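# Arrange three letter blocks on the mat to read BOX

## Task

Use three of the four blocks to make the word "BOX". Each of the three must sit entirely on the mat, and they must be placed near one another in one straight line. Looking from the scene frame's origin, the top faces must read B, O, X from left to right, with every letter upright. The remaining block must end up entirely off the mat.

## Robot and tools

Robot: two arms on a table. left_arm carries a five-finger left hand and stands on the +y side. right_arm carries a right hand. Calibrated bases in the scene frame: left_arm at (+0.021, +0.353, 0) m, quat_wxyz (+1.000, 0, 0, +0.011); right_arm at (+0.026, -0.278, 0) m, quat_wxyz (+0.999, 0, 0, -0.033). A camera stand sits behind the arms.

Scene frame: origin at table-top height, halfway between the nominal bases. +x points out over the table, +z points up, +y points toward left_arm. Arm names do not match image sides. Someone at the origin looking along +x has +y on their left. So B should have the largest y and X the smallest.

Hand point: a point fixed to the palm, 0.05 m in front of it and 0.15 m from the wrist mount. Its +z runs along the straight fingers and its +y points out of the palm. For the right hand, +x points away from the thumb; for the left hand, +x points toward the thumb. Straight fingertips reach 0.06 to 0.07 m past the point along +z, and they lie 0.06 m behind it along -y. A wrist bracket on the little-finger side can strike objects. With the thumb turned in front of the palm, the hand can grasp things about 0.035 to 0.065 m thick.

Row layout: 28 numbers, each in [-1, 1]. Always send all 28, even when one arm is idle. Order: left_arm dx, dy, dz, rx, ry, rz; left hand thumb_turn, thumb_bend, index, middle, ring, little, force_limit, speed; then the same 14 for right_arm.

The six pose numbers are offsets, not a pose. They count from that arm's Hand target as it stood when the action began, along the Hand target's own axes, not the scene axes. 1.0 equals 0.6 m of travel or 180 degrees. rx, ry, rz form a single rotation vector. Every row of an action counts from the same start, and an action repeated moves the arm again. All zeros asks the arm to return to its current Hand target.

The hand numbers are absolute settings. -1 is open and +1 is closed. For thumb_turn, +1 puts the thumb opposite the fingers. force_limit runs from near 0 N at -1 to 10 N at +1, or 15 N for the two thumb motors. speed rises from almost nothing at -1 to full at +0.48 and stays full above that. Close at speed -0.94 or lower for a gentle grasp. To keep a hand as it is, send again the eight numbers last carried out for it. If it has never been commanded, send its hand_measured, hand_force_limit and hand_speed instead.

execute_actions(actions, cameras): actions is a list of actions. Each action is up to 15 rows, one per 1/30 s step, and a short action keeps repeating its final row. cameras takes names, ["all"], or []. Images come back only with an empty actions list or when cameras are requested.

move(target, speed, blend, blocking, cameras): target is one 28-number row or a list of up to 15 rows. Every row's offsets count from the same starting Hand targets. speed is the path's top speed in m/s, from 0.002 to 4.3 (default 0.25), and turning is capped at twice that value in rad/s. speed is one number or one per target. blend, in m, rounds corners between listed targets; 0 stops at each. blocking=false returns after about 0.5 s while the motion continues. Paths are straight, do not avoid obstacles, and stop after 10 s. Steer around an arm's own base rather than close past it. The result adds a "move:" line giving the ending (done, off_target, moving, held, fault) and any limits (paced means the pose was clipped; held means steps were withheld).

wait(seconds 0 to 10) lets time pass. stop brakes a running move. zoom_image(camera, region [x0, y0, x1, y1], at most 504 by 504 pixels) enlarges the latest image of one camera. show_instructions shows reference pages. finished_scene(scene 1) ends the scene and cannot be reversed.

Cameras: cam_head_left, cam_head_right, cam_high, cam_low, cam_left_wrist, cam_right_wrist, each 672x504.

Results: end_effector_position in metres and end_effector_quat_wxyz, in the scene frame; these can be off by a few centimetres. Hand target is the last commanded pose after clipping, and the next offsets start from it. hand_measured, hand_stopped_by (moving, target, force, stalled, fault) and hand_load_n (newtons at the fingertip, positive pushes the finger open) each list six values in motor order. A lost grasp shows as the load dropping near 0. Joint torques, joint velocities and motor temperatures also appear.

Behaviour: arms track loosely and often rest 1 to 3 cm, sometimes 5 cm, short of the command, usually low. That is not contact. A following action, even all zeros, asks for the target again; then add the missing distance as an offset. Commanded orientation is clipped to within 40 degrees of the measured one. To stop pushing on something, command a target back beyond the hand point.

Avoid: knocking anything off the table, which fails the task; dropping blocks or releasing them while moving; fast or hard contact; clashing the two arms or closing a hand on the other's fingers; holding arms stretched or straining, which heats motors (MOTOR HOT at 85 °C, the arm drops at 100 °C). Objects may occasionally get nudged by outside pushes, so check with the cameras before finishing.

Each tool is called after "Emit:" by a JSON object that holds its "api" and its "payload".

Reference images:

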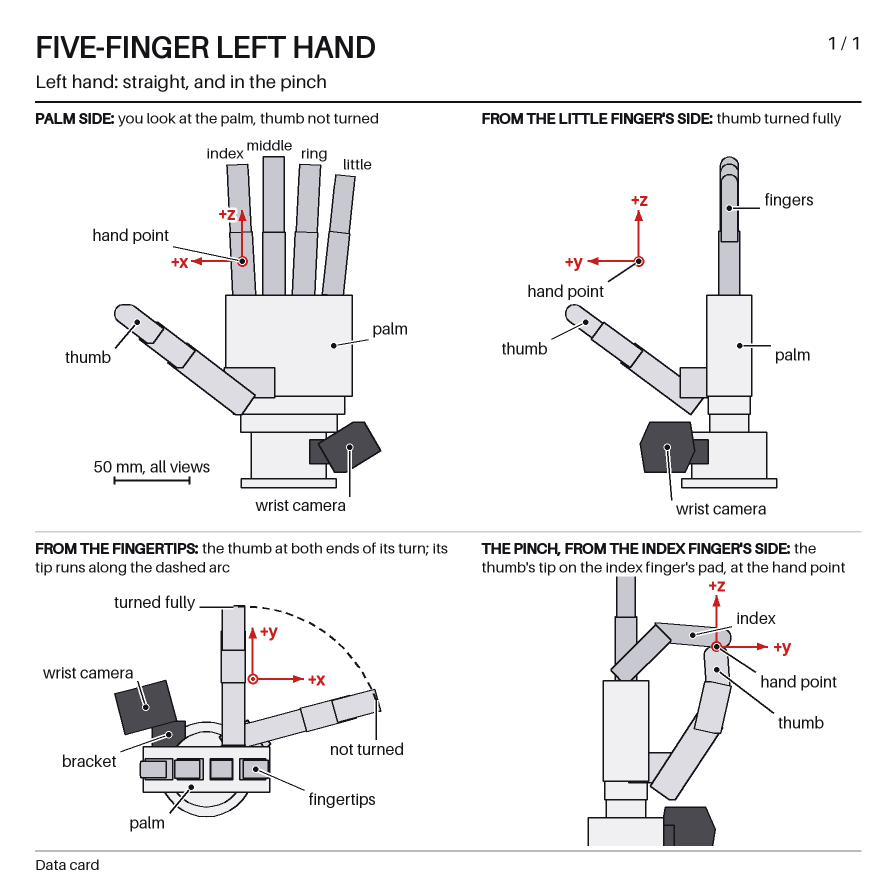

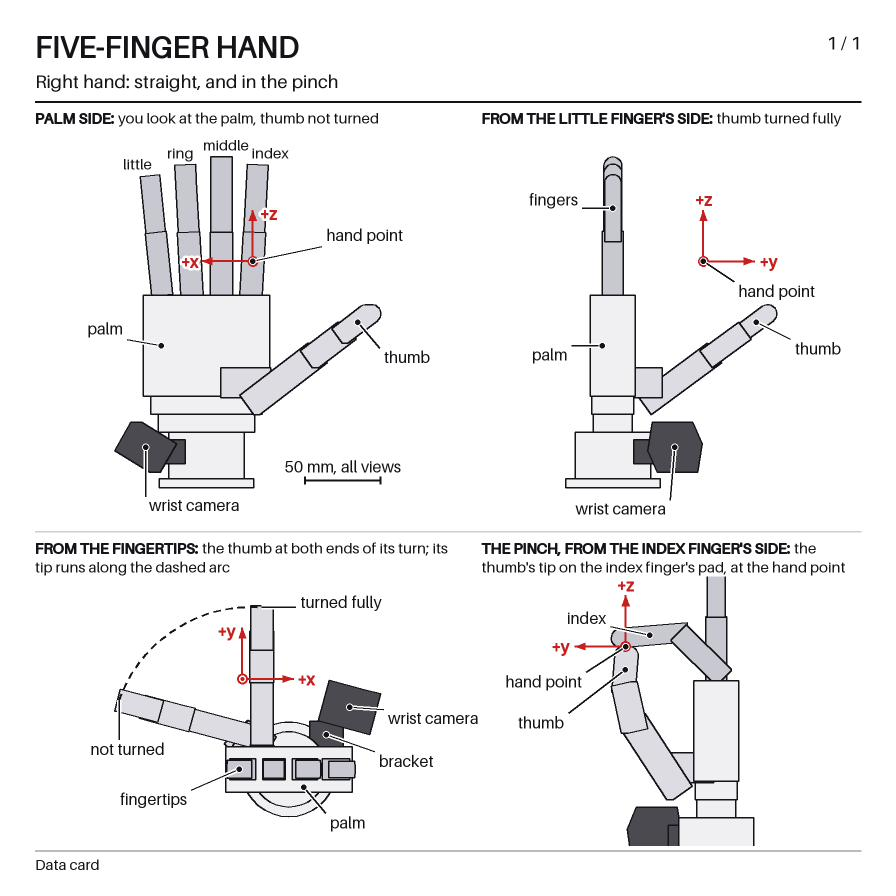

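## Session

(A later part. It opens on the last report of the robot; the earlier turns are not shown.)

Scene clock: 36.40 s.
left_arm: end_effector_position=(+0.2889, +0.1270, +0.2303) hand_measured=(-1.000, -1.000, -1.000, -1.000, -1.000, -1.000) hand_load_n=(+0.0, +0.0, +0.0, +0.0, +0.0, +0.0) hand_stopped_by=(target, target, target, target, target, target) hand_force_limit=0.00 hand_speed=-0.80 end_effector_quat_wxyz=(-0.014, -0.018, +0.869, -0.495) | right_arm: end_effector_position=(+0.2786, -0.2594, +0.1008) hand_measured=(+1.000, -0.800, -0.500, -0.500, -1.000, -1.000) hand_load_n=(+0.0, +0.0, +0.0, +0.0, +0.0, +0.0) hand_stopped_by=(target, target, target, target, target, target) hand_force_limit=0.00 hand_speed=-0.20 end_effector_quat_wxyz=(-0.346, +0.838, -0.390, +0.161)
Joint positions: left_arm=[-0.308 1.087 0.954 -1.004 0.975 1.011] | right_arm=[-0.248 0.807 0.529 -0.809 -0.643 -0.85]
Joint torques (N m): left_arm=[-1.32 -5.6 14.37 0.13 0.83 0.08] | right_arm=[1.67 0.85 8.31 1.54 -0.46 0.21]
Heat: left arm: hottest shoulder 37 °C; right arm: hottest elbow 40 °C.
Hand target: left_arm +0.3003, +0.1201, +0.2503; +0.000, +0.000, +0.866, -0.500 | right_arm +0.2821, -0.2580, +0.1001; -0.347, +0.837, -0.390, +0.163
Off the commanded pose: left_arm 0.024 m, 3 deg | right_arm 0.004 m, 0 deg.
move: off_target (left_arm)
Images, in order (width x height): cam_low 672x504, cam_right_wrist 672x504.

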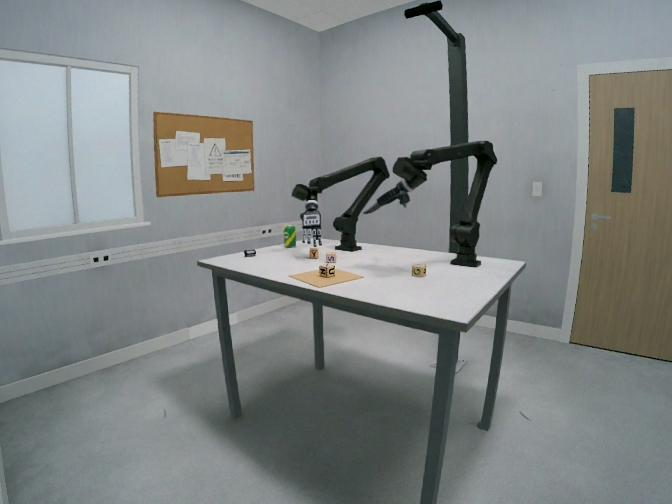

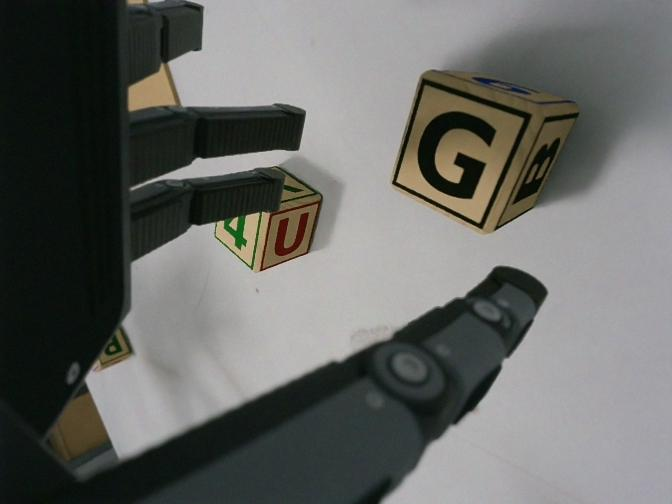

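Emit:
{"api": "move", "payload": {"target": [0, 0, 0, 0, 0, 0, -1, -1, -1, -1, -1, -1, 0, -0.8, 0.005, 0.071, 0.0802, 0, 0, 0, 1, -0.8, -0.5, -0.5, -1, -1, 0, -0.2], "speed": 0.06, "cameras": ["cam_right_wrist", "cam_low", "cam_high"]}}

Scene clock: 38.57 s.
left_arm: end_effector_position=(+0.2889, +0.1270, +0.2303) hand_measured=(-1.000, -1.000, -1.000, -1.000, -1.000, -1.000) hand_load_n=(+0.0, +0.0, +0.0, +0.0, +0.0, +0.0) hand_stopped_by=(target, target, target, target, target, target) hand_force_limit=0.00 hand_speed=-0.80 end_effector_quat_wxyz=(-0.014, -0.018, +0.869, -0.495) | right_arm: end_effector_position=(+0.2865, -0.2594, +0.0406) hand_measured=(+1.000, -0.800, -0.500, -0.500, -1.000, -1.000) hand_load_n=(+0.0, +0.0, +0.0, -0.5, +0.0, +0.0) hand_stopped_by=(target, target, target, target, target, target) hand_force_limit=0.00 hand_speed=-0.20 end_effector_quat_wxyz=(-0.348, +0.837, -0.389, +0.164)
Joint positions: left_arm=[-0.308 1.087 0.954 -1.004 0.975 1.011] | right_arm=[-0.24 0.93 0.411 -0.553 -0.642 -0.838]
Joint torques (N m): left_arm=[-1.38 -5.66 14.37 0.1 0.83 0.08] | right_arm=[1.03 0.79 7.35 1.48 -0.35 0.11]
Heat: left arm: hottest shoulder 37 °C; right arm: hottest elbow 40 °C.
Hand target: left_arm +0.3003, +0.1201, +0.2503; +0.000, +0.000, +0.866, -0.500 | right_arm +0.2871, -0.2578, +0.0359; -0.347, +0.837, -0.390, +0.162
Off the commanded pose: left_arm 0.024 m, 3 deg | right_arm 0.005 m, 0 deg.
move: off_target (left_arm)
Images, in order (width x height): cam_high 672x504, cam_low 672x504, cam_right_wrist 672x504.

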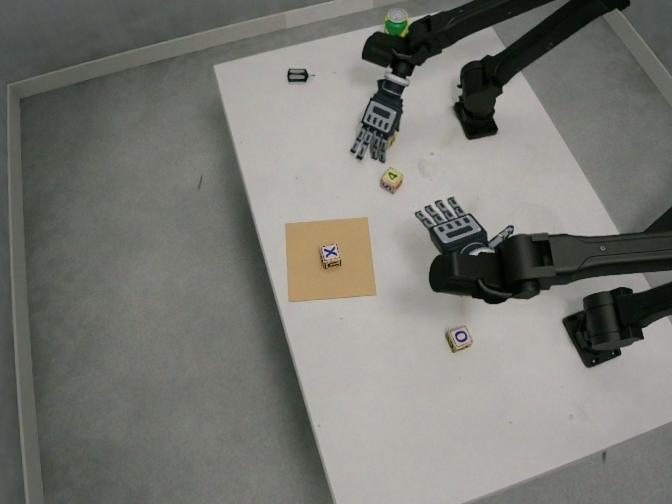

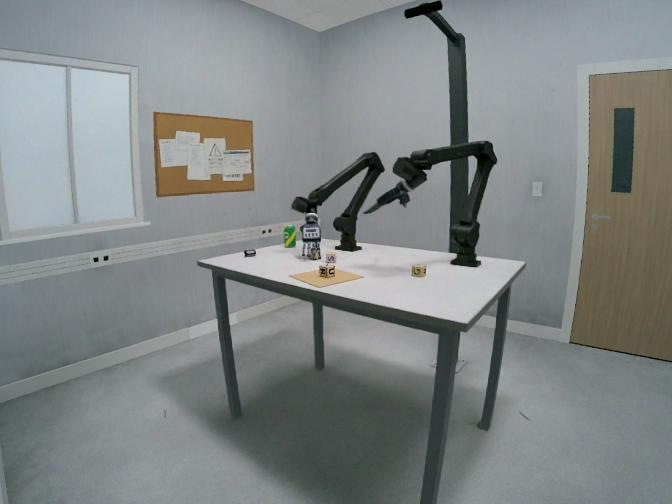

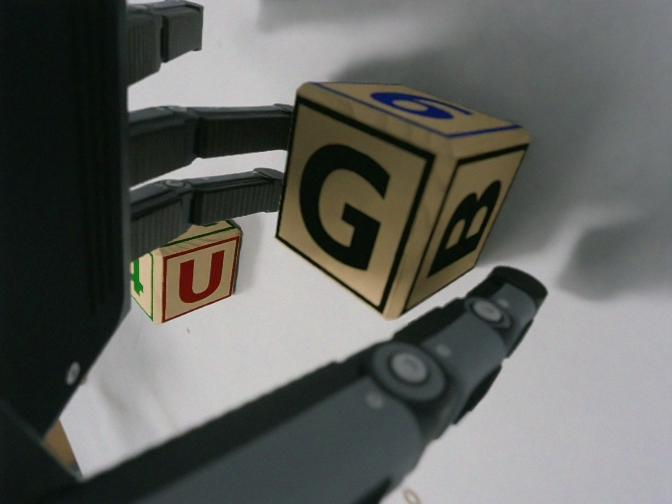

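Emit:
{"api": "execute_actions", "payload": {"actions": [[[0,0,0,0,0,0,-1,-1,-1,-1,-1,-1,0,-0.8,0,0,0,0,0,0,1,-0.6,-0.5,-0.5,-1,-1,-0.5,-0.7]],[[0,0,0,0,0,0,-1,-1,-1,-1,-1,-1,0,-0.8,0,0,0,0,0,0,1,-0.6,-0.5,-0.5,-1,-1,-0.5,-0.7]]], "cameras": ["cam_right_wrist"]}}

Scene clock: 40.23 s.
left_arm: end_effector_position=(+0.2889, +0.1270, +0.2303) hand_measured=(-1.000, -1.000, -1.000, -1.000, -1.000, -1.000) hand_load_n=(+0.0, +0.0, +0.0, +0.0, +0.0, +0.0) hand_stopped_by=(target, target, target, target, target, target) hand_force_limit=0.00 hand_speed=-0.80 end_effector_quat_wxyz=(-0.014, -0.018, +0.869, -0.495) | right_arm: end_effector_position=(+0.2866, -0.2594, +0.0406) hand_measured=(+1.000, -0.600, -0.500, -0.500, -1.000, -1.000) hand_load_n=(+0.0, +0.0, +0.0, -1.0, +0.0, +0.0) hand_stopped_by=(target, target, target, target, target, target) hand_force_limit=-0.50 hand_speed=-0.70 end_effector_quat_wxyz=(-0.348, +0.837, -0.389, +0.164)
Joint positions: left_arm=[-0.308 1.087 0.954 -1.004 0.975 1.011] | right_arm=[-0.24 0.93 0.411 -0.552 -0.642 -0.838]
Joint torques (N m): left_arm=[-1.32 -5.54 14.38 0.1 0.83 0.08] | right_arm=[1.32 1.44 6.91 1.16 -0.36 0.16]
Heat: left arm: hottest shoulder 37 °C; right arm: hottest elbow 40 °C.
Hand target: left_arm +0.3003, +0.1201, +0.2503; +0.000, +0.000, +0.866, -0.500 | right_arm +0.2871, -0.2578, +0.0359; -0.347, +0.837, -0.390, +0.162
Off the commanded pose: left_arm 0.024 m, 3 deg | right_arm 0.005 m, 0 deg.
Images, in order (width x height): cam_right_wrist 672x504.

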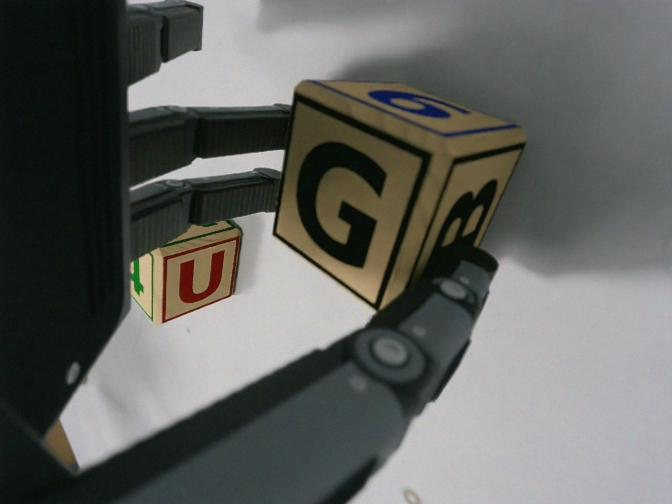

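Emit:
{"api": "execute_actions", "payload": {"actions": [[[0,0,0,0,0,0,-1,-1,-1,-1,-1,-1,0,-0.8,0,0,0,0,0,0,1,-0.6,0.5,0.5,-1,-1,-0.5,-0.92]],[[0,0,0,0,0,0,-1,-1,-1,-1,-1,-1,0,-0.8,0,0,0,0,0,0,1,-0.6,0.5,0.5,-1,-1,-0.5,-0.92]],[[0,0,0,0,0,0,-1,-1,-1,-1,-1,-1,0,-0.8,0,0,0,0,0,0,1,-0.6,0.5,0.5,-1,-1,-0.5,-0.92]],[[0,0,0,0,0,0,-1,-1,-1,-1,-1,-1,0,-0.8,0,0,0,0,0,0,1,-0.6,0.5,0.5,-1,-1,-0.5,-0.92]],[[0,0,0,0,0,0,-1,-1,-1,-1,-1,-1,0,-0.8,0,0,0,0,0,0,1,-0.6,0.5,0.5,-1,-1,-0.5,-0.92]],[[0,0,0,0,0,0,-1,-1,-1,-1,-1,-1,0,-0.8,0,0,0,0,0,0,1,-0.6,0.5,0.5,-1,-1,-0.5,-0.92]]], "cameras": ["cam_right_wrist"]}}

Scene clock: 43.67 s.
left_arm: end_effector_position=(+0.2889, +0.1270, +0.2303) hand_measured=(-1.000, -1.000, -1.000, -1.000, -1.000, -1.000) hand_load_n=(+0.0, +0.0, +0.0, +0.0, +0.0, +0.0) hand_stopped_by=(target, target, target, target, target, target) hand_force_limit=0.00 hand_speed=-0.80 end_effector_quat_wxyz=(-0.014, -0.018, +0.869, -0.495) | right_arm: end_effector_position=(+0.2877, -0.2596, +0.0393) hand_measured=(+1.000, -0.600, -0.060, -0.112, -1.000, -1.000) hand_load_n=(+0.0, +3.5, +2.5, +2.0, +0.0, +0.0) hand_stopped_by=(target, target, force, force, target, target) hand_force_limit=-0.50 hand_speed=-0.92 end_effector_quat_wxyz=(-0.348, +0.837, -0.388, +0.166)
Joint positions: left_arm=[-0.308 1.087 0.954 -1.004 0.975 1.011] | right_arm=[-0.238 0.934 0.408 -0.542 -0.639 -0.838]
Joint torques (N m): left_arm=[-1.32 -5.6 14.35 0.12 0.83 0.09] | right_arm=[1.85 0.85 7.41 0.99 -0.41 0.11]
Heat: left arm: hottest shoulder 37 °C; right arm: hottest elbow 40 °C.
Hand target: left_arm +0.3003, +0.1201, +0.2503; +0.000, +0.000, +0.866, -0.500 | right_arm +0.2871, -0.2577, +0.0359; -0.347, +0.837, -0.390, +0.162
Off the commanded pose: left_arm 0.024 m, 3 deg | right_arm 0.004 m, 1 deg.
Images, in order (width x height): cam_right_wrist 672x504.

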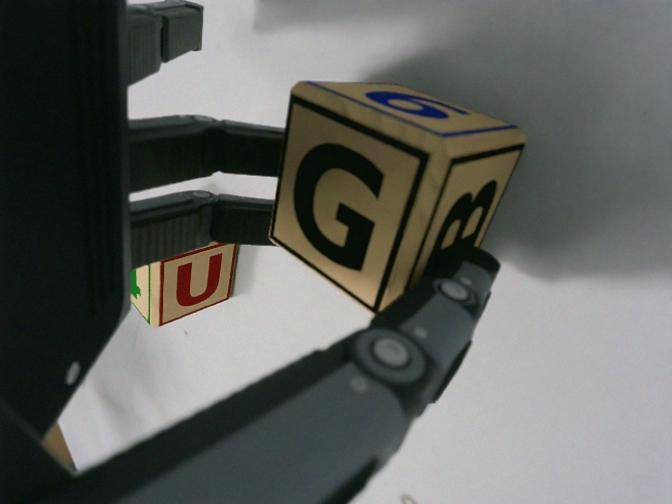

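Emit:
{"api": "move", "payload": {"target": [0, 0, 0, 0, 0, 0, -1, -1, -1, -1, -1, -1, 0, -0.8, 0, -0.0707, -0.0707, 0, 0, 0, 1, -0.6, 0.5, 0.5, -1, -1, -0.5, -0.92], "speed": 0.06, "cameras": ["cam_right_wrist", "cam_low"]}}

Scene clock: 45.53 s.
left_arm: end_effector_position=(+0.2889, +0.1270, +0.2303) hand_measured=(-1.000, -1.000, -1.000, -1.000, -1.000, -1.000) hand_load_n=(+0.0, +0.0, +0.0, +0.0, +0.0, +0.0) hand_stopped_by=(target, target, target, target, target, target) hand_force_limit=0.00 hand_speed=-0.80 end_effector_quat_wxyz=(-0.014, -0.018, +0.869, -0.495) | right_arm: end_effector_position=(+0.2692, -0.2535, +0.0711) hand_measured=(+1.000, -0.600, -0.060, -0.112, -1.000, -1.000) hand_load_n=(+0.0, +0.0, +0.0, +0.0, +0.0, +0.0) hand_stopped_by=(target, target, force, force, target, target) hand_force_limit=-0.50 hand_speed=-0.92 end_effector_quat_wxyz=(-0.344, +0.839, -0.399, +0.140)
Joint positions: left_arm=[-0.308 1.087 0.954 -1.004 0.975 1.011] | right_arm=[-0.235 0.843 0.469 -0.748 -0.637 -0.835]
Joint torques (N m): left_arm=[-1.38 -5.6 14.37 0.14 0.83 0.08] | right_arm=[1.49 -0.73 12.49 0.27 -0.47 0.07]
Heat: left arm: hottest shoulder 37 °C; right arm: hottest elbow 40 °C.
Hand target: left_arm +0.3003, +0.1201, +0.2503; +0.000, +0.000, +0.866, -0.500 | right_arm +0.2870, -0.2578, +0.0959; -0.347, +0.837, -0.390, +0.163
Off the commanded pose: left_arm 0.024 m, 3 deg | right_arm 0.031 m, 3 deg.
move: off_target (left_arm, right_arm)
Images, in order (width x height): cam_low 672x504, cam_right_wrist 672x504.

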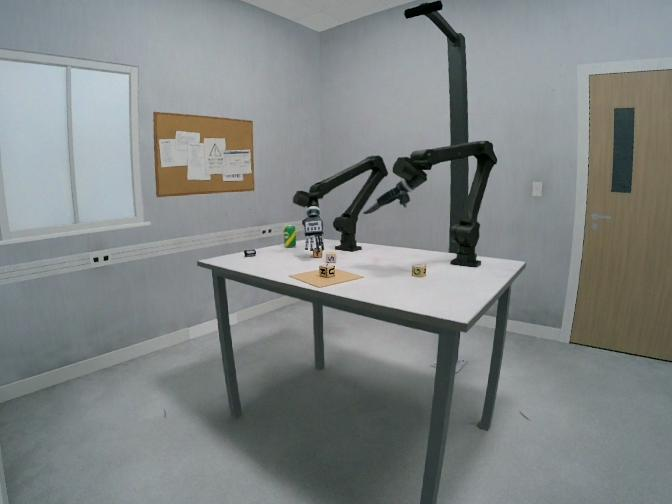

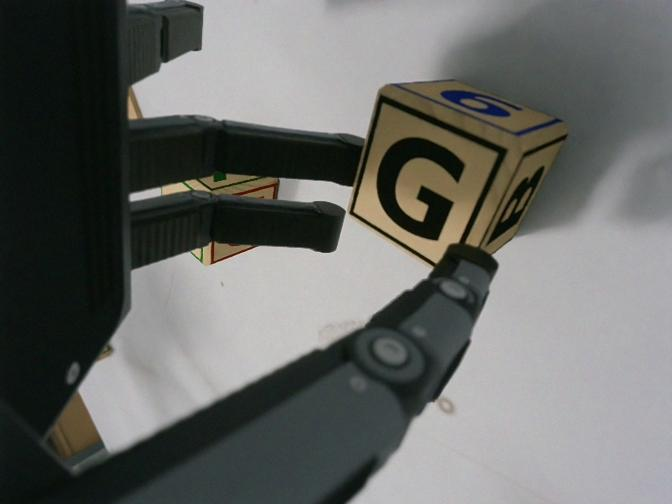

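Emit:
{"api": "move", "payload": {"target": [0, 0, 0, 0, 0, 0, -1, -1, -1, -1, -1, -1, 0, -0.8, -0.0062, 0.0725, 0.0428, 0, 0, 0, 1, -0.85, -0.5, -0.5, -1, -1, -0.5, -0.2], "speed": 0.06, "cameras": ["cam_right_wrist"]}}

Scene clock: 48.57 s.
left_arm: end_effector_position=(+0.2889, +0.1270, +0.2303) hand_measured=(-1.000, -1.000, -1.000, -1.000, -1.000, -1.000) hand_load_n=(+0.0, +0.0, +0.0, +0.0, +0.0, -0.5) hand_stopped_by=(target, target, target, target, target, target) hand_force_limit=0.00 hand_speed=-0.80 end_effector_quat_wxyz=(-0.014, -0.018, +0.869, -0.495) | right_arm: end_effector_position=(+0.2714, -0.2596, +0.0483) hand_measured=(+1.000, -0.850, -0.500, -0.500, -1.000, -1.000) hand_load_n=(+0.0, +0.0, +0.0, +0.0, +0.0, +0.0) hand_stopped_by=(target, target, target, target, target, target) hand_force_limit=-0.50 hand_speed=-0.20 end_effector_quat_wxyz=(-0.347, +0.837, -0.393, +0.155)
Joint positions: left_arm=[-0.308 1.087 0.954 -1.004 0.975 1.011] | right_arm=[-0.263 0.874 0.413 -0.645 -0.652 -0.862]
Joint torques (N m): left_arm=[-1.32 -5.54 14.38 0.12 0.83 0.09] | right_arm=[-0.32 1.08 7.68 1.44 -0.66 -0.12]
Heat: left arm: hottest shoulder 37 °C; right arm: hottest elbow 41 °C.
Hand target: left_arm +0.3003, +0.1201, +0.2503; +0.000, +0.000, +0.866, -0.500 | right_arm +0.2750, -0.2630, +0.0469; -0.347, +0.837, -0.390, +0.162
Off the commanded pose: left_arm 0.024 m, 3 deg | right_arm 0.005 m, 1 deg.
move: off_target (left_arm)
Images, in order (width x height): cam_right_wrist 672x504.

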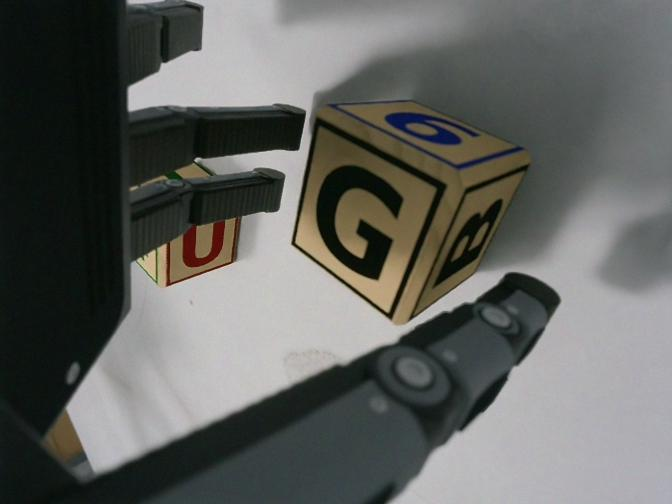

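Emit:
{"api": "move", "payload": {"target": [0, 0, 0, 0, 0, 0, -1, -1, -1, -1, -1, -1, 0, -0.8, 0, 0.0108, 0.0252, 0, 0, 0, 1, -0.85, -0.5, -0.5, -1, -1, -0.5, -0.2], "speed": 0.04, "cameras": ["cam_right_wrist"]}}

Scene clock: 49.93 s.
left_arm: end_effector_position=(+0.2889, +0.1270, +0.2303) hand_measured=(-1.000, -1.000, -1.000, -1.000, -1.000, -1.000) hand_load_n=(+0.0, +0.0, +0.0, -0.5, +0.0, +0.0) hand_stopped_by=(target, target, target, target, target, target) hand_force_limit=0.00 hand_speed=-0.80 end_effector_quat_wxyz=(-0.014, -0.018, +0.869, -0.495) | right_arm: end_effector_position=(+0.2809, -0.2604, +0.0395) hand_measured=(+1.000, -0.850, -0.500, -0.500, -1.000, -1.000) hand_load_n=(+0.0, +0.0, +0.0, -1.5, +0.0, +0.0) hand_stopped_by=(target, target, target, target, target, target) hand_force_limit=-0.50 hand_speed=-0.20 end_effector_quat_wxyz=(-0.351, +0.836, -0.388, +0.167)
Joint positions: left_arm=[-0.308 1.087 0.954 -1.004 0.975 1.011] | right_arm=[-0.256 0.909 0.396 -0.562 -0.654 -0.854]
Joint torques (N m): left_arm=[-1.32 -5.6 14.35 0.13 0.83 0.08] | right_arm=[2.14 2.14 6.95 1.32 -0.24 0.01]
Heat: left arm: hottest shoulder 37 °C; right arm: hottest elbow 41 °C.
Hand target: left_arm +0.3003, +0.1201, +0.2503; +0.000, +0.000, +0.866, -0.500 | right_arm +0.2797, -0.2590, +0.0317; -0.347, +0.837, -0.390, +0.162
Off the commanded pose: left_arm 0.024 m, 3 deg | right_arm 0.008 m, 1 deg.
move: off_target (left_arm)
Images, in order (width x height): cam_right_wrist 672x504.

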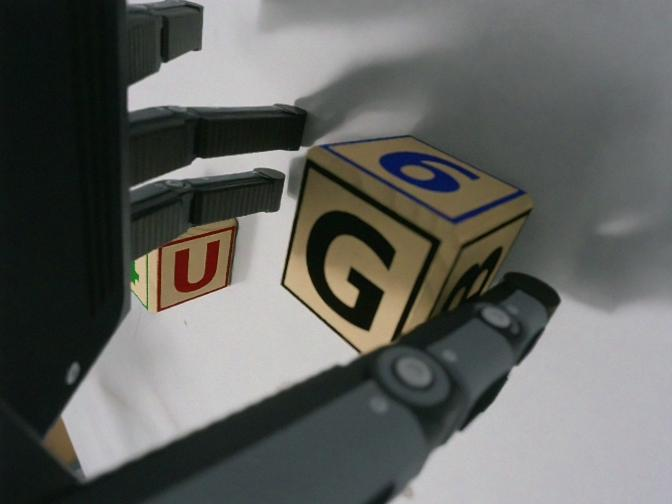

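Emit:
{"api": "move", "payload": {"target": [0, 0, 0, 0, 0, 0, -1, -1, -1, -1, -1, -1, 0, -0.8, -0.0127, -0.0125, -0.0118, 0, 0, 0, 1, -0.85, -0.5, -0.5, -1, -1, -0.5, -0.2], "speed": 0.04, "cameras": ["cam_right_wrist"]}}

Scene clock: 51.33 s.
left_arm: end_effector_position=(+0.2889, +0.1270, +0.2303) hand_measured=(-1.000, -1.000, -1.000, -1.000, -1.000, -1.000) hand_load_n=(-0.5, +0.0, +0.0, +0.0, +0.0, +0.0) hand_stopped_by=(target, target, target, target, target, target) hand_force_limit=0.00 hand_speed=-0.80 end_effector_quat_wxyz=(-0.014, -0.018, +0.869, -0.495) | right_arm: end_effector_position=(+0.2781, -0.2564, +0.0412) hand_measured=(+1.000, -0.850, -0.500, -0.500, -1.000, -1.000) hand_load_n=(+0.0, +0.0, +0.0, +0.0, +0.0, +0.0) hand_stopped_by=(target, target, target, target, target, target) hand_force_limit=-0.50 hand_speed=-0.20 end_effector_quat_wxyz=(-0.347, +0.838, -0.387, +0.167)
Joint positions: left_arm=[-0.308 1.087 0.954 -1.004 0.975 1.011] | right_arm=[-0.235 0.885 0.392 -0.571 -0.636 -0.837]
Joint torques (N m): left_arm=[-1.32 -5.6 14.35 0.14 0.83 0.09] | right_arm=[0.67 0.03 8.05 0.23 -0.39 0.11]
Heat: left arm: hottest shoulder 37 °C; right arm: hottest elbow 41 °C.
Hand target: left_arm +0.3003, +0.1201, +0.2503; +0.000, +0.000, +0.866, -0.500 | right_arm +0.2751, -0.2531, +0.0420; -0.347, +0.837, -0.390, +0.162
Off the commanded pose: left_arm 0.024 m, 3 deg | right_arm 0.005 m, 1 deg.
move: off_target (left_arm)
Images, in order (width x height): cam_right_wrist 672x504.

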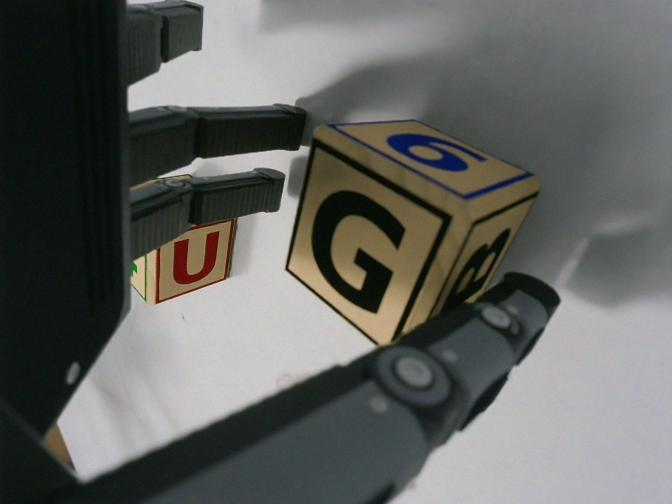

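Emit:
{"api": "execute_actions", "payload": {"actions": [[[0,0,0,0,0,0,-1,-1,-1,-1,-1,-1,0,-0.8,0,0,0,0,0,0,1,-0.65,-0.5,-0.5,-1,-1,-0.5,-0.6]],[[0,0,0,0,0,0,-1,-1,-1,-1,-1,-1,0,-0.8,0,0,0,0,0,0,1,-0.65,-0.5,-0.5,-1,-1,-0.5,-0.6]],[[0,0,0,0,0,0,-1,-1,-1,-1,-1,-1,0,-0.8,0,0,0,0,0,0,1,-0.65,0.5,0.5,-1,-1,-0.3,-0.92]],[[0,0,0,0,0,0,-1,-1,-1,-1,-1,-1,0,-0.8,0,0,0,0,0,0,1,-0.65,0.5,0.5,-1,-1,-0.3,-0.92]],[[0,0,0,0,0,0,-1,-1,-1,-1,-1,-1,0,-0.8,0,0,0,0,0,0,1,-0.65,0.5,0.5,-1,-1,-0.3,-0.92]],[[0,0,0,0,0,0,-1,-1,-1,-1,-1,-1,0,-0.8,0,0,0,0,0,0,1,-0.65,0.5,0.5,-1,-1,-0.3,-0.92]],[[0,0,0,0,0,0,-1,-1,-1,-1,-1,-1,0,-0.8,0,0,0,0,0,0,1,-0.65,0.5,0.5,-1,-1,-0.3,-0.92]],[[0,0,0,0,0,0,-1,-1,-1,-1,-1,-1,0,-0.8,0,0,0,0,0,0,1,-0.65,0.5,0.5,-1,-1,-0.3,-0.92]],[[0,0,0,0,0,0,-1,-1,-1,-1,-1,-1,0,-0.8,0,0,0,0,0,0,1,-0.65,0.5,0.5,-1,-1,-0.3,-0.92]]], "cameras": ["cam_right_wrist"]}}

Scene clock: 56.53 s.
left_arm: end_effector_position=(+0.2889, +0.1270, +0.2303) hand_measured=(-1.000, -1.000, -1.000, -1.000, -1.000, -1.000) hand_load_n=(+0.0, +0.0, +0.0, +0.0, +0.0, +0.0) hand_stopped_by=(target, target, target, target, target, target) hand_force_limit=0.00 hand_speed=-0.80 end_effector_quat_wxyz=(-0.014, -0.018, +0.869, -0.495) | right_arm: end_effector_position=(+0.2781, -0.2563, +0.0417) hand_measured=(+1.000, -0.652, -0.038, -0.076, -1.000, -1.000) hand_load_n=(-1.5, +4.0, +4.5, +1.0, +0.0, +0.0) hand_stopped_by=(target, target, force, force, target, target) hand_force_limit=-0.30 hand_speed=-0.92 end_effector_quat_wxyz=(-0.347, +0.838, -0.387, +0.168)
Joint positions: left_arm=[-0.308 1.087 0.954 -1.004 0.975 1.011] | right_arm=[-0.234 0.882 0.392 -0.572 -0.636 -0.835]
Joint torques (N m): left_arm=[-1.26 -5.6 14.37 0.14 0.84 0.08] | right_arm=[1.32 -0.03 7.56 0.17 -0.49 0.15]
Heat: left arm: hottest shoulder 37 °C; right arm: hottest elbow 40 °C.
Hand target: left_arm +0.3003, +0.1201, +0.2503; +0.000, +0.000, +0.866, -0.500 | right_arm +0.2750, -0.2530, +0.0420; -0.347, +0.837, -0.390, +0.162
Off the commanded pose: left_arm 0.024 m, 3 deg | right_arm 0.004 m, 1 deg.
Images, in order (width x height): cam_right_wrist 672x504.

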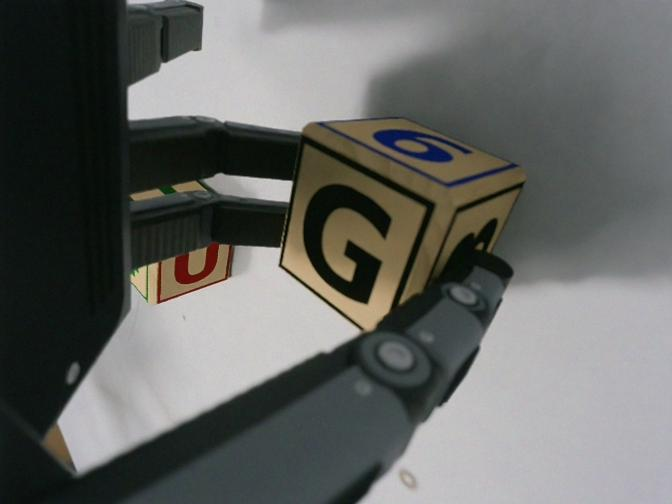

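Emit:
{"api": "move", "payload": {"target": [0, 0, 0, 0, 0, 0, -1, -1, -1, -1, -1, -1, 0, -0.8, 0, -0.0825, -0.0825, 0, 0, 0, 1, -0.65, 0.5, 0.5, -1, -1, -0.3, -0.92], "speed": 0.05, "cameras": ["cam_right_wrist", "cam_low"]}}

Scene clock: 58.87 s.
left_arm: end_effector_position=(+0.2889, +0.1270, +0.2303) hand_measured=(-1.000, -1.000, -1.000, -1.000, -1.000, -1.000) hand_load_n=(-0.5, -0.5, +0.0, +0.0, +0.0, +0.0) hand_stopped_by=(target, target, target, target, target, target) hand_force_limit=0.00 hand_speed=-0.80 end_effector_quat_wxyz=(-0.014, -0.018, +0.869, -0.495) | right_arm: end_effector_position=(+0.2575, -0.2490, +0.0849) hand_measured=(+1.000, -0.652, -0.038, -0.076, -1.000, -1.000) hand_load_n=(-1.0, +4.5, +4.5, +1.5, +0.0, +0.0) hand_stopped_by=(target, target, force, force, target, target) hand_force_limit=-0.30 hand_speed=-0.92 end_effector_quat_wxyz=(-0.343, +0.839, -0.399, +0.138)
Joint positions: left_arm=[-0.308 1.087 0.954 -1.004 0.975 1.011] | right_arm=[-0.23 0.776 0.48 -0.828 -0.634 -0.83]
Joint torques (N m): left_arm=[-1.38 -5.6 14.38 0.13 0.83 0.08] | right_arm=[1.49 0.73 13.04 0.38 -0.52 0.13]
Heat: left arm: hottest shoulder 37 °C; right arm: hottest elbow 41 °C.
Hand target: left_arm +0.3003, +0.1201, +0.2503; +0.000, +0.000, +0.866, -0.500 | right_arm +0.2750, -0.2531, +0.1121; -0.347, +0.837, -0.390, +0.163
Off the commanded pose: left_arm 0.024 m, 3 deg | right_arm 0.032 m, 3 deg.
move: off_target (left_arm, right_arm)
Images, in order (width x height): cam_low 672x504, cam_right_wrist 672x504.

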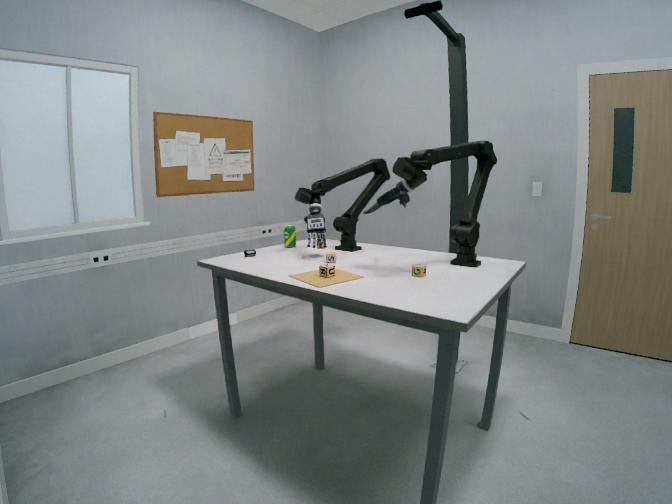

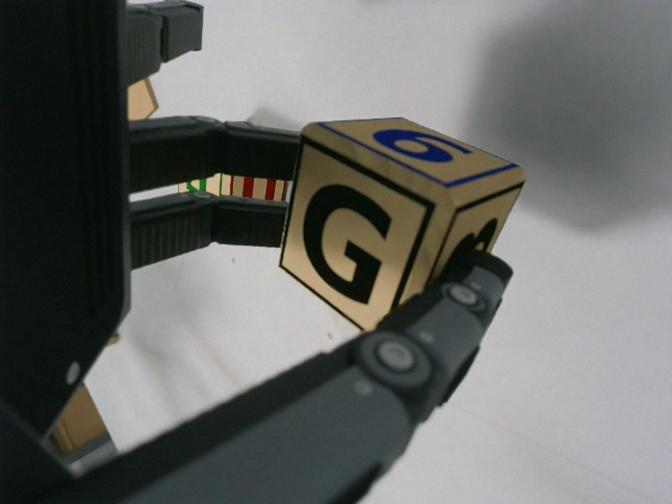

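Emit:
{"api": "move", "payload": {"target": [[0,0,0,0,0,0,-1,-1,-1,-1,-1,-1,0,-0.8,0,-0.0683,-0.0683,0,0,0,1,-0.65,0.5,0.5,-1,-1,-0.3,-0.92],[0,0.1778,-0.4747,-0.0654,-0.3975,-0.305,-1,-1,-1,-1,-1,-1,0,-0.8,-0.3327,-0.36,0.2237,0,0.1571,0.1571,1,-0.65,0.5,0.5,-1,-1,-0.3,-0.92]], "speed": [0.08, 0.12], "blend": 0.03, "cameras": ["cam_right_wrist", "cam_head_left", "cam_high"]}}

Scene clock: 69.40 s.
left_arm: end_effector_position=(+0.2931, +0.4134, +0.2734) hand_measured=(-1.000, -1.000, -1.000, -1.000, -1.000, -1.000) hand_load_n=(+0.0, +0.0, +0.0, +0.0, +0.0, +0.0) hand_stopped_by=(target, target, target, target, target, target) hand_force_limit=0.00 hand_speed=-0.80 end_effector_quat_wxyz=(-0.250, +0.655, -0.662, +0.266) | right_arm: end_effector_position=(+0.3261, +0.0398, +0.1456) hand_measured=(+1.000, -0.652, -0.038, -0.076, -1.000, -1.000) hand_load_n=(-1.0, +4.5, +4.5, +1.5, +0.0, +0.0) hand_stopped_by=(target, target, force, force, target, target) hand_force_limit=-0.30 hand_speed=-0.92 end_effector_quat_wxyz=(-0.250, +0.663, -0.650, +0.275)
Joint positions: left_arm=[0.458 0.739 0.945 -1.098 0.342 0.368] | right_arm=[1.018 1.24 0.931 -0.779 0.615 0.776]
Joint torques (N m): left_arm=[0.38 -1.38 15.23 0.61 0.17 -0.07] | right_arm=[2.2 -4.72 13.03 0.23 0.52 0.11]
Heat: left arm: hottest shoulder 37 °C; right arm: hottest elbow 42 °C.
Hand target: left_arm +0.2999, +0.4201, +0.3001; -0.270, +0.654, -0.653, +0.271 | right_arm +0.3359, +0.0590, +0.1699; -0.271, +0.653, -0.653, +0.271
Off the commanded pose: left_arm 0.028 m, 3 deg | right_arm 0.033 m, 3 deg.
move: off_target (left_arm, right_arm); blend cut to 0.0293 m at target 1
Images, in order (width x height): cam_head_left 672x504, cam_high 672x504, cam_right_wrist 672x504.

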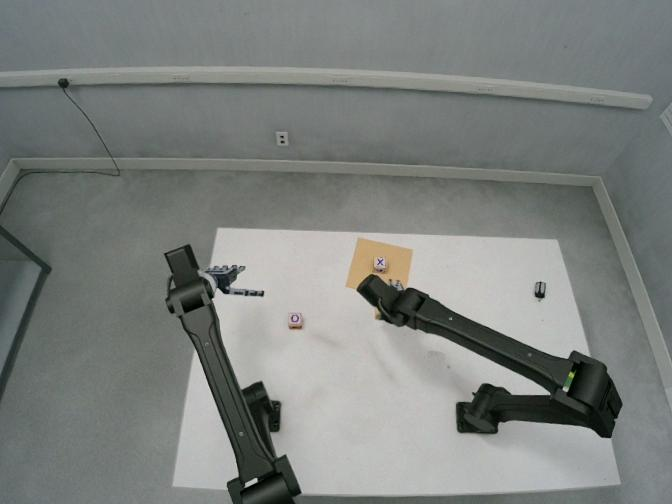

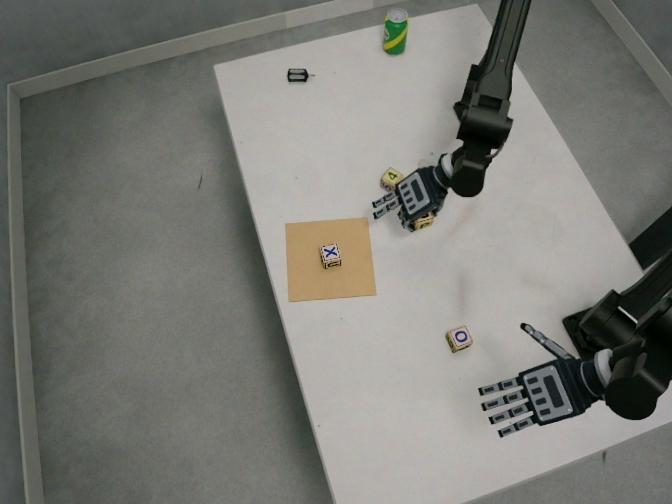

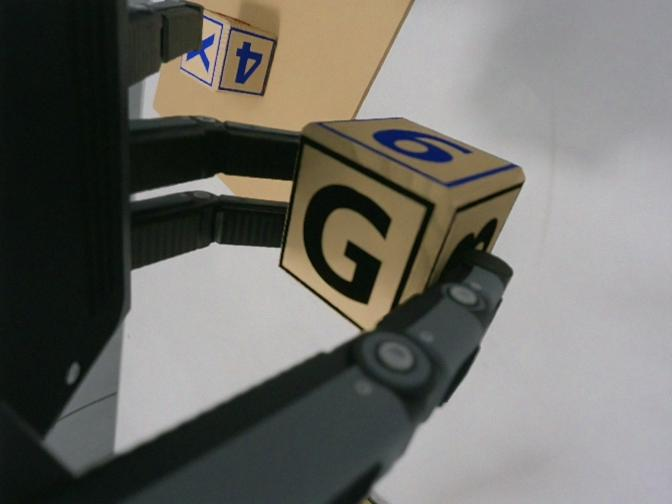

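Emit:
{"api": "move", "payload": {"target": [0,0,0,0,0,0,-1,-1,-1,-1,-1,-1,0,-0.8,0,0.1237,0.1237,0,0,0,1,-0.65,0.5,0.5,-1,-1,-0.3,-0.92], "speed": 0.08, "cameras": ["cam_right_wrist"]}}

Scene clock: 71.57 s.
left_arm: end_effector_position=(+0.2931, +0.4134, +0.2734) hand_measured=(-1.000, -1.000, -1.000, -1.000, -1.000, -1.000) hand_load_n=(+0.0, +0.0, +0.0, +0.0, +0.0, -0.5) hand_stopped_by=(target, target, target, target, target, target) hand_force_limit=0.00 hand_speed=-0.80 end_effector_quat_wxyz=(-0.250, +0.655, -0.662, +0.266) | right_arm: end_effector_position=(+0.3352, +0.0524, +0.0643) hand_measured=(+1.000, -0.652, -0.038, -0.076, -1.000, -1.000) hand_load_n=(-1.5, +4.5, +4.0, +1.0, +0.0, +0.0) hand_stopped_by=(target, target, force, force, target, target) hand_force_limit=-0.30 hand_speed=-0.92 end_effector_quat_wxyz=(-0.262, +0.658, -0.651, +0.273)
Joint positions: left_arm=[0.458 0.739 0.945 -1.098 0.342 0.368] | right_arm=[1.018 1.372 0.806 -0.496 0.615 0.777]
Joint torques (N m): left_arm=[0.32 -1.55 15.21 0.61 0.17 -0.07] | right_arm=[0.85 -5.95 7.71 1.2 0.51 0.11]
Heat: left arm: hottest elbow 38 °C; right arm: hottest elbow 42 °C.
Hand target: left_arm +0.2999, +0.4201, +0.3001; -0.270, +0.654, -0.653, +0.271 | right_arm +0.3361, +0.0590, +0.0649; -0.271, +0.653, -0.653, +0.271
Off the commanded pose: left_arm 0.028 m, 3 deg | right_arm 0.007 m, 1 deg.
move: off_target (left_arm)
Images, in order (width x height): cam_right_wrist 672x504.

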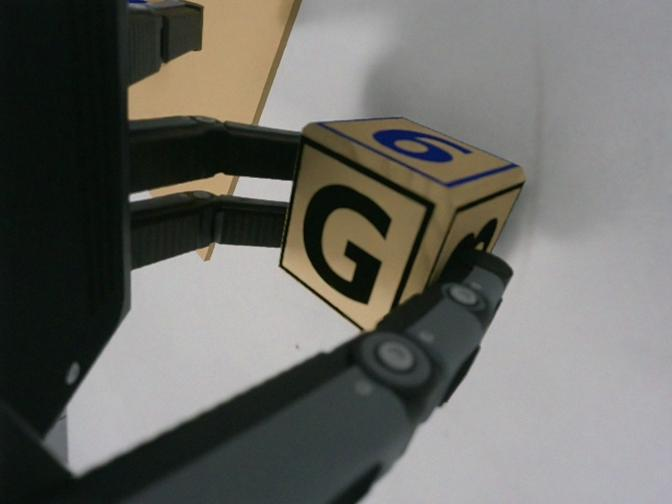

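Emit:
{"api": "move", "payload": {"target": [0,0,0,0,0,0,-1,-1,-1,-1,-1,-1,0,-0.8,0,0.0259,0.0259,0,0,0,1,-0.65,0.5,0.5,-1,-1,-0.3,-0.92], "speed": 0.04, "cameras": ["cam_right_wrist"]}}

Scene clock: 72.77 s.
left_arm: end_effector_position=(+0.2931, +0.4134, +0.2734) hand_measured=(-1.000, -1.000, -1.000, -1.000, -1.000, -1.000) hand_load_n=(+0.0, +0.0, +0.0, +0.0, +0.0, +0.0) hand_stopped_by=(target, target, target, target, target, target) hand_force_limit=0.00 hand_speed=-0.80 end_effector_quat_wxyz=(-0.250, +0.655, -0.662, +0.266) | right_arm: end_effector_position=(+0.3369, +0.0541, +0.0463) hand_measured=(+1.000, -0.652, -0.038, -0.076, -1.000, -1.000) hand_load_n=(-1.0, +3.0, +3.0, +1.0, +0.0, +0.0) hand_stopped_by=(target, target, force, force, target, target) hand_force_limit=-0.30 hand_speed=-0.92 end_effector_quat_wxyz=(-0.266, +0.656, -0.651, +0.274)
Joint positions: left_arm=[0.458 0.739 0.945 -1.098 0.342 0.368] | right_arm=[1.018 1.407 0.78 -0.426 0.617 0.777]
Joint torques (N m): left_arm=[0.38 -1.55 15.23 0.61 0.17 -0.07] | right_arm=[1.32 -6.18 6.89 1.14 0.37 0.16]
Heat: left arm: hottest elbow 38 °C; right arm: hottest elbow 42 °C.
Hand target: left_arm +0.2999, +0.4201, +0.3001; -0.270, +0.654, -0.653, +0.271 | right_arm +0.3362, +0.0591, +0.0430; -0.271, +0.653, -0.653, +0.271
Off the commanded pose: left_arm 0.028 m, 3 deg | right_arm 0.006 m, 1 deg.
move: off_target (left_arm)
Images, in order (width x height): cam_right_wrist 672x504.

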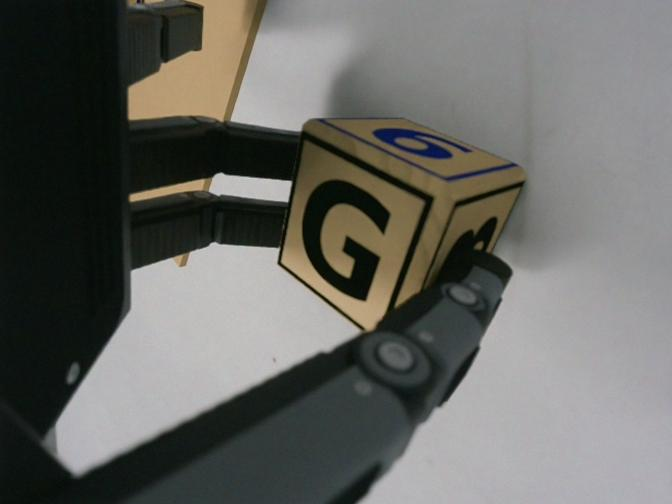

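Emit:
{"api": "move", "payload": {"target": [0,0,0,0,0,0,-1,-1,-1,-1,-1,-1,0,-0.8,0,0.0065,0.0065,0,0,0,1,-0.65,0.5,0.5,-1,-1,-0.3,-0.92], "speed": 0.03, "cameras": ["cam_right_wrist"]}}

Scene clock: 73.83 s.
left_arm: end_effector_position=(+0.2931, +0.4134, +0.2734) hand_measured=(-1.000, -1.000, -1.000, -1.000, -1.000, -1.000) hand_load_n=(+0.0, +0.0, +0.0, +0.0, +0.0, +0.0) hand_stopped_by=(target, target, target, target, target, target) hand_force_limit=0.00 hand_speed=-0.80 end_effector_quat_wxyz=(-0.250, +0.655, -0.662, +0.266) | right_arm: end_effector_position=(+0.3381, +0.0552, +0.0450) hand_measured=(+1.000, -0.652, -0.038, -0.076, -1.000, -1.000) hand_load_n=(-1.0, +3.5, +2.0, +0.5, +0.0, +0.0) hand_stopped_by=(target, target, force, force, target, target) hand_force_limit=-0.30 hand_speed=-0.92 end_effector_quat_wxyz=(-0.270, +0.654, -0.652, +0.274)
Joint positions: left_arm=[0.458 0.739 0.945 -1.098 0.342 0.368] | right_arm=[1.018 1.41 0.775 -0.41 0.619 0.777]
Joint torques (N m): left_arm=[0.26 -1.49 15.24 0.61 0.17 -0.07] | right_arm=[0.97 -5.19 6.63 1.46 0.3 0.11]
Motor temperatures (°C): left_arm=[31 37 39 33 27 28] | right_arm=[31 32 42 30 28 28]
Heat: left arm: hottest elbow 39 °C; right arm: hottest elbow 42 °C.
Hand target: left_arm +0.2999, +0.4201, +0.3001; -0.270, +0.654, -0.653, +0.271 | right_arm +0.3363, +0.0591, +0.0375; -0.271, +0.653, -0.653, +0.271
Off the commanded pose: left_arm 0.028 m, 3 deg | right_arm 0.009 m, 0 deg.
move: off_target (left_arm)
Images, in order (width x height): cam_right_wrist 672x504.

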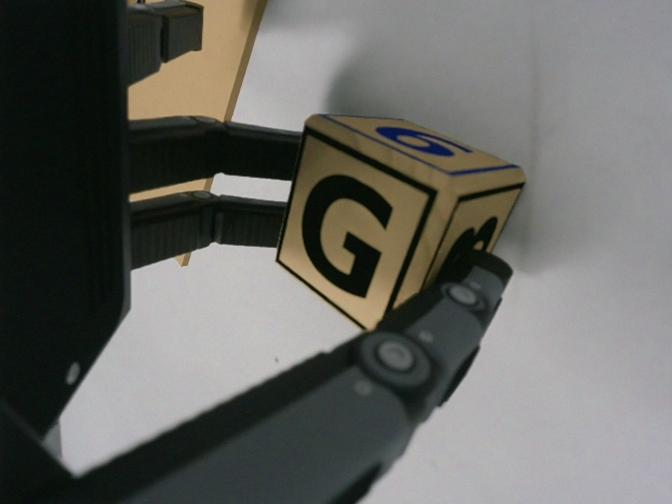

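Emit:
{"api": "execute_actions", "payload": {"actions": [[[0,0,0,0,0,0,-1,-1,-1,-1,-1,-1,0,-0.8,0,0,0,0,0,0,1,-0.9,0.5,0.5,-1,-1,-0.3,-0.8]],[[0,0,0,0,0,0,-1,-1,-1,-1,-1,-1,0,-0.8,0,0,0,0,0,0,1,-0.9,0.5,0.5,-1,-1,-0.3,-0.8]],[[0,0,0,0,0,0,-1,-1,-1,-1,-1,-1,0,-0.8,0,0,0,0,0,0,1,-0.9,-0.35,-0.35,-1,-1,-0.3,-0.8]],[[0,0,0,0,0,0,-1,-1,-1,-1,-1,-1,0,-0.8,0,0,0,0,0,0,1,-0.9,-0.35,-0.35,-1,-1,-0.3,-0.8]]], "cameras": ["cam_right_wrist"]}}

Scene clock: 76.23 s.
left_arm: end_effector_position=(+0.2931, +0.4134, +0.2734) hand_measured=(-1.000, -1.000, -1.000, -1.000, -1.000, -1.000) hand_load_n=(+0.0, +0.0, +0.0, +0.0, +0.0, +0.0) hand_stopped_by=(target, target, target, target, target, target) hand_force_limit=0.00 hand_speed=-0.80 end_effector_quat_wxyz=(-0.250, +0.655, -0.662, +0.266) | right_arm: end_effector_position=(+0.3367, +0.0576, +0.0440) hand_measured=(+1.000, -0.900, -0.350, -0.348, -1.000, -1.000) hand_load_n=(+0.0, +0.0, +0.0, -3.5, +0.0, +0.0) hand_stopped_by=(target, target, target, target, target, target) hand_force_limit=-0.30 hand_speed=-0.80 end_effector_quat_wxyz=(-0.273, +0.655, -0.650, +0.274)
Joint positions: left_arm=[0.458 0.739 0.945 -1.098 0.342 0.368] | right_arm=[1.025 1.413 0.773 -0.402 0.622 0.778]
Joint torques (N m): left_arm=[0.38 -1.49 15.23 0.62 0.17 -0.07] | right_arm=[0.91 -5.19 6.83 0.94 0.28 0.09]
Heat: left arm: hottest elbow 39 °C; right arm: hottest elbow 42 °C.
Hand target: left_arm +0.2999, +0.4201, +0.3001; -0.270, +0.654, -0.653, +0.271 | right_arm +0.3362, +0.0592, +0.0376; -0.272, +0.653, -0.653, +0.271
Off the commanded pose: left_arm 0.028 m, 3 deg | right_arm 0.007 m, 0 deg.
Images, in order (width x height): cam_right_wrist 672x504.

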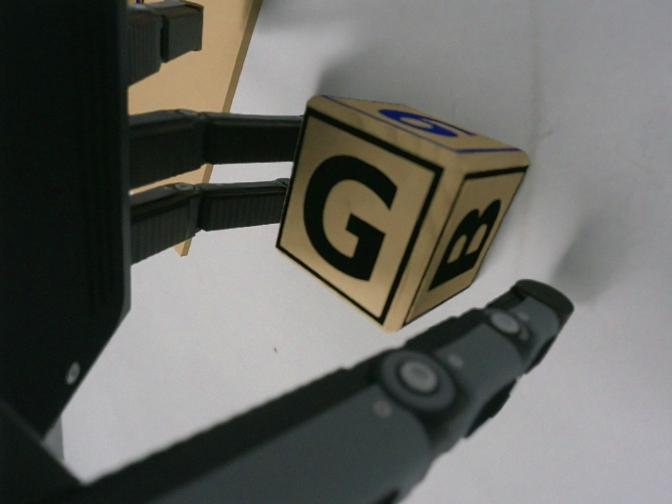

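Emit:
{"api": "move", "payload": {"target": [0,0,0,0,0,0,-1,-1,-1,-1,-1,-1,0,-0.8,0,-0.139,-0.0967,0,0,0,1,-0.9,-0.35,-0.35,-1,-1,-0.3,-0.8], "speed": 0.08, "cameras": ["cam_right_wrist", "cam_high"]}}

Scene clock: 79.17 s.
left_arm: end_effector_position=(+0.2931, +0.4134, +0.2734) hand_measured=(-1.000, -1.000, -1.000, -1.000, -1.000, -1.000) hand_load_n=(+0.0, +0.0, +0.0, +0.0, +0.0, +0.0) hand_stopped_by=(target, target, target, target, target, target) hand_force_limit=0.00 hand_speed=-0.80 end_effector_quat_wxyz=(-0.250, +0.655, -0.662, +0.266) | right_arm: end_effector_position=(+0.3400, +0.0468, +0.1098) hand_measured=(+1.000, -0.900, -0.350, -0.350, -1.000, -1.000) hand_load_n=(+0.0, +0.0, +0.0, +0.0, +0.0, +0.0) hand_stopped_by=(target, target, target, target, target, target) hand_force_limit=-0.30 hand_speed=-0.80 end_effector_quat_wxyz=(-0.250, +0.661, -0.652, +0.273)
Joint positions: left_arm=[0.458 0.739 0.945 -1.098 0.342 0.368] | right_arm=[0.997 1.313 0.893 -0.657 0.603 0.76]
Joint torques (N m): left_arm=[0.38 -1.49 15.23 0.62 0.17 -0.07] | right_arm=[0.56 -7.53 12.08 0.29 0.24 -0.08]
Heat: left arm: hottest elbow 40 °C; right arm: hottest elbow 42 °C.
Hand target: left_arm +0.2999, +0.4201, +0.3001; -0.270, +0.654, -0.653, +0.271 | right_arm +0.3540, +0.0592, +0.1376; -0.271, +0.653, -0.653, +0.271
Off the commanded pose: left_arm 0.028 m, 3 deg | right_arm 0.033 m, 3 deg.
move: off_target (left_arm, right_arm)
Images, in order (width x height): cam_high 672x504, cam_right_wrist 672x504.

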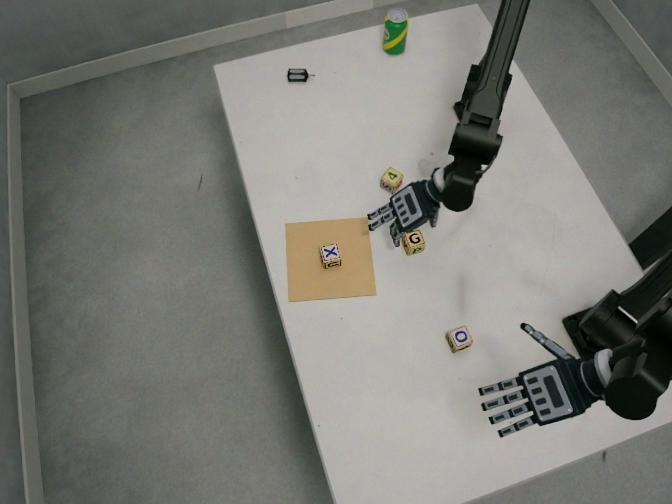

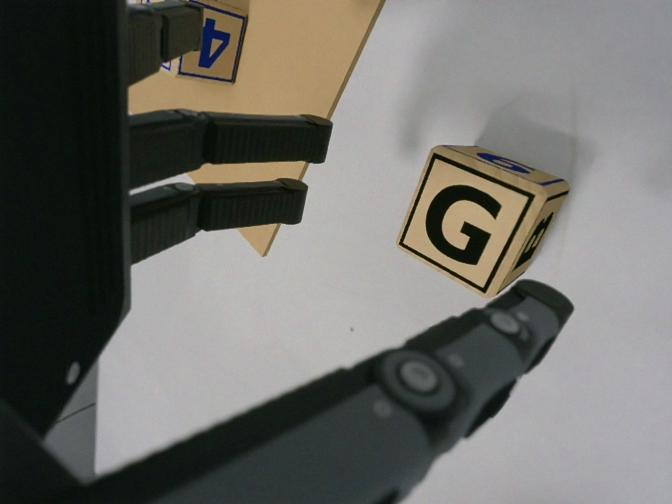

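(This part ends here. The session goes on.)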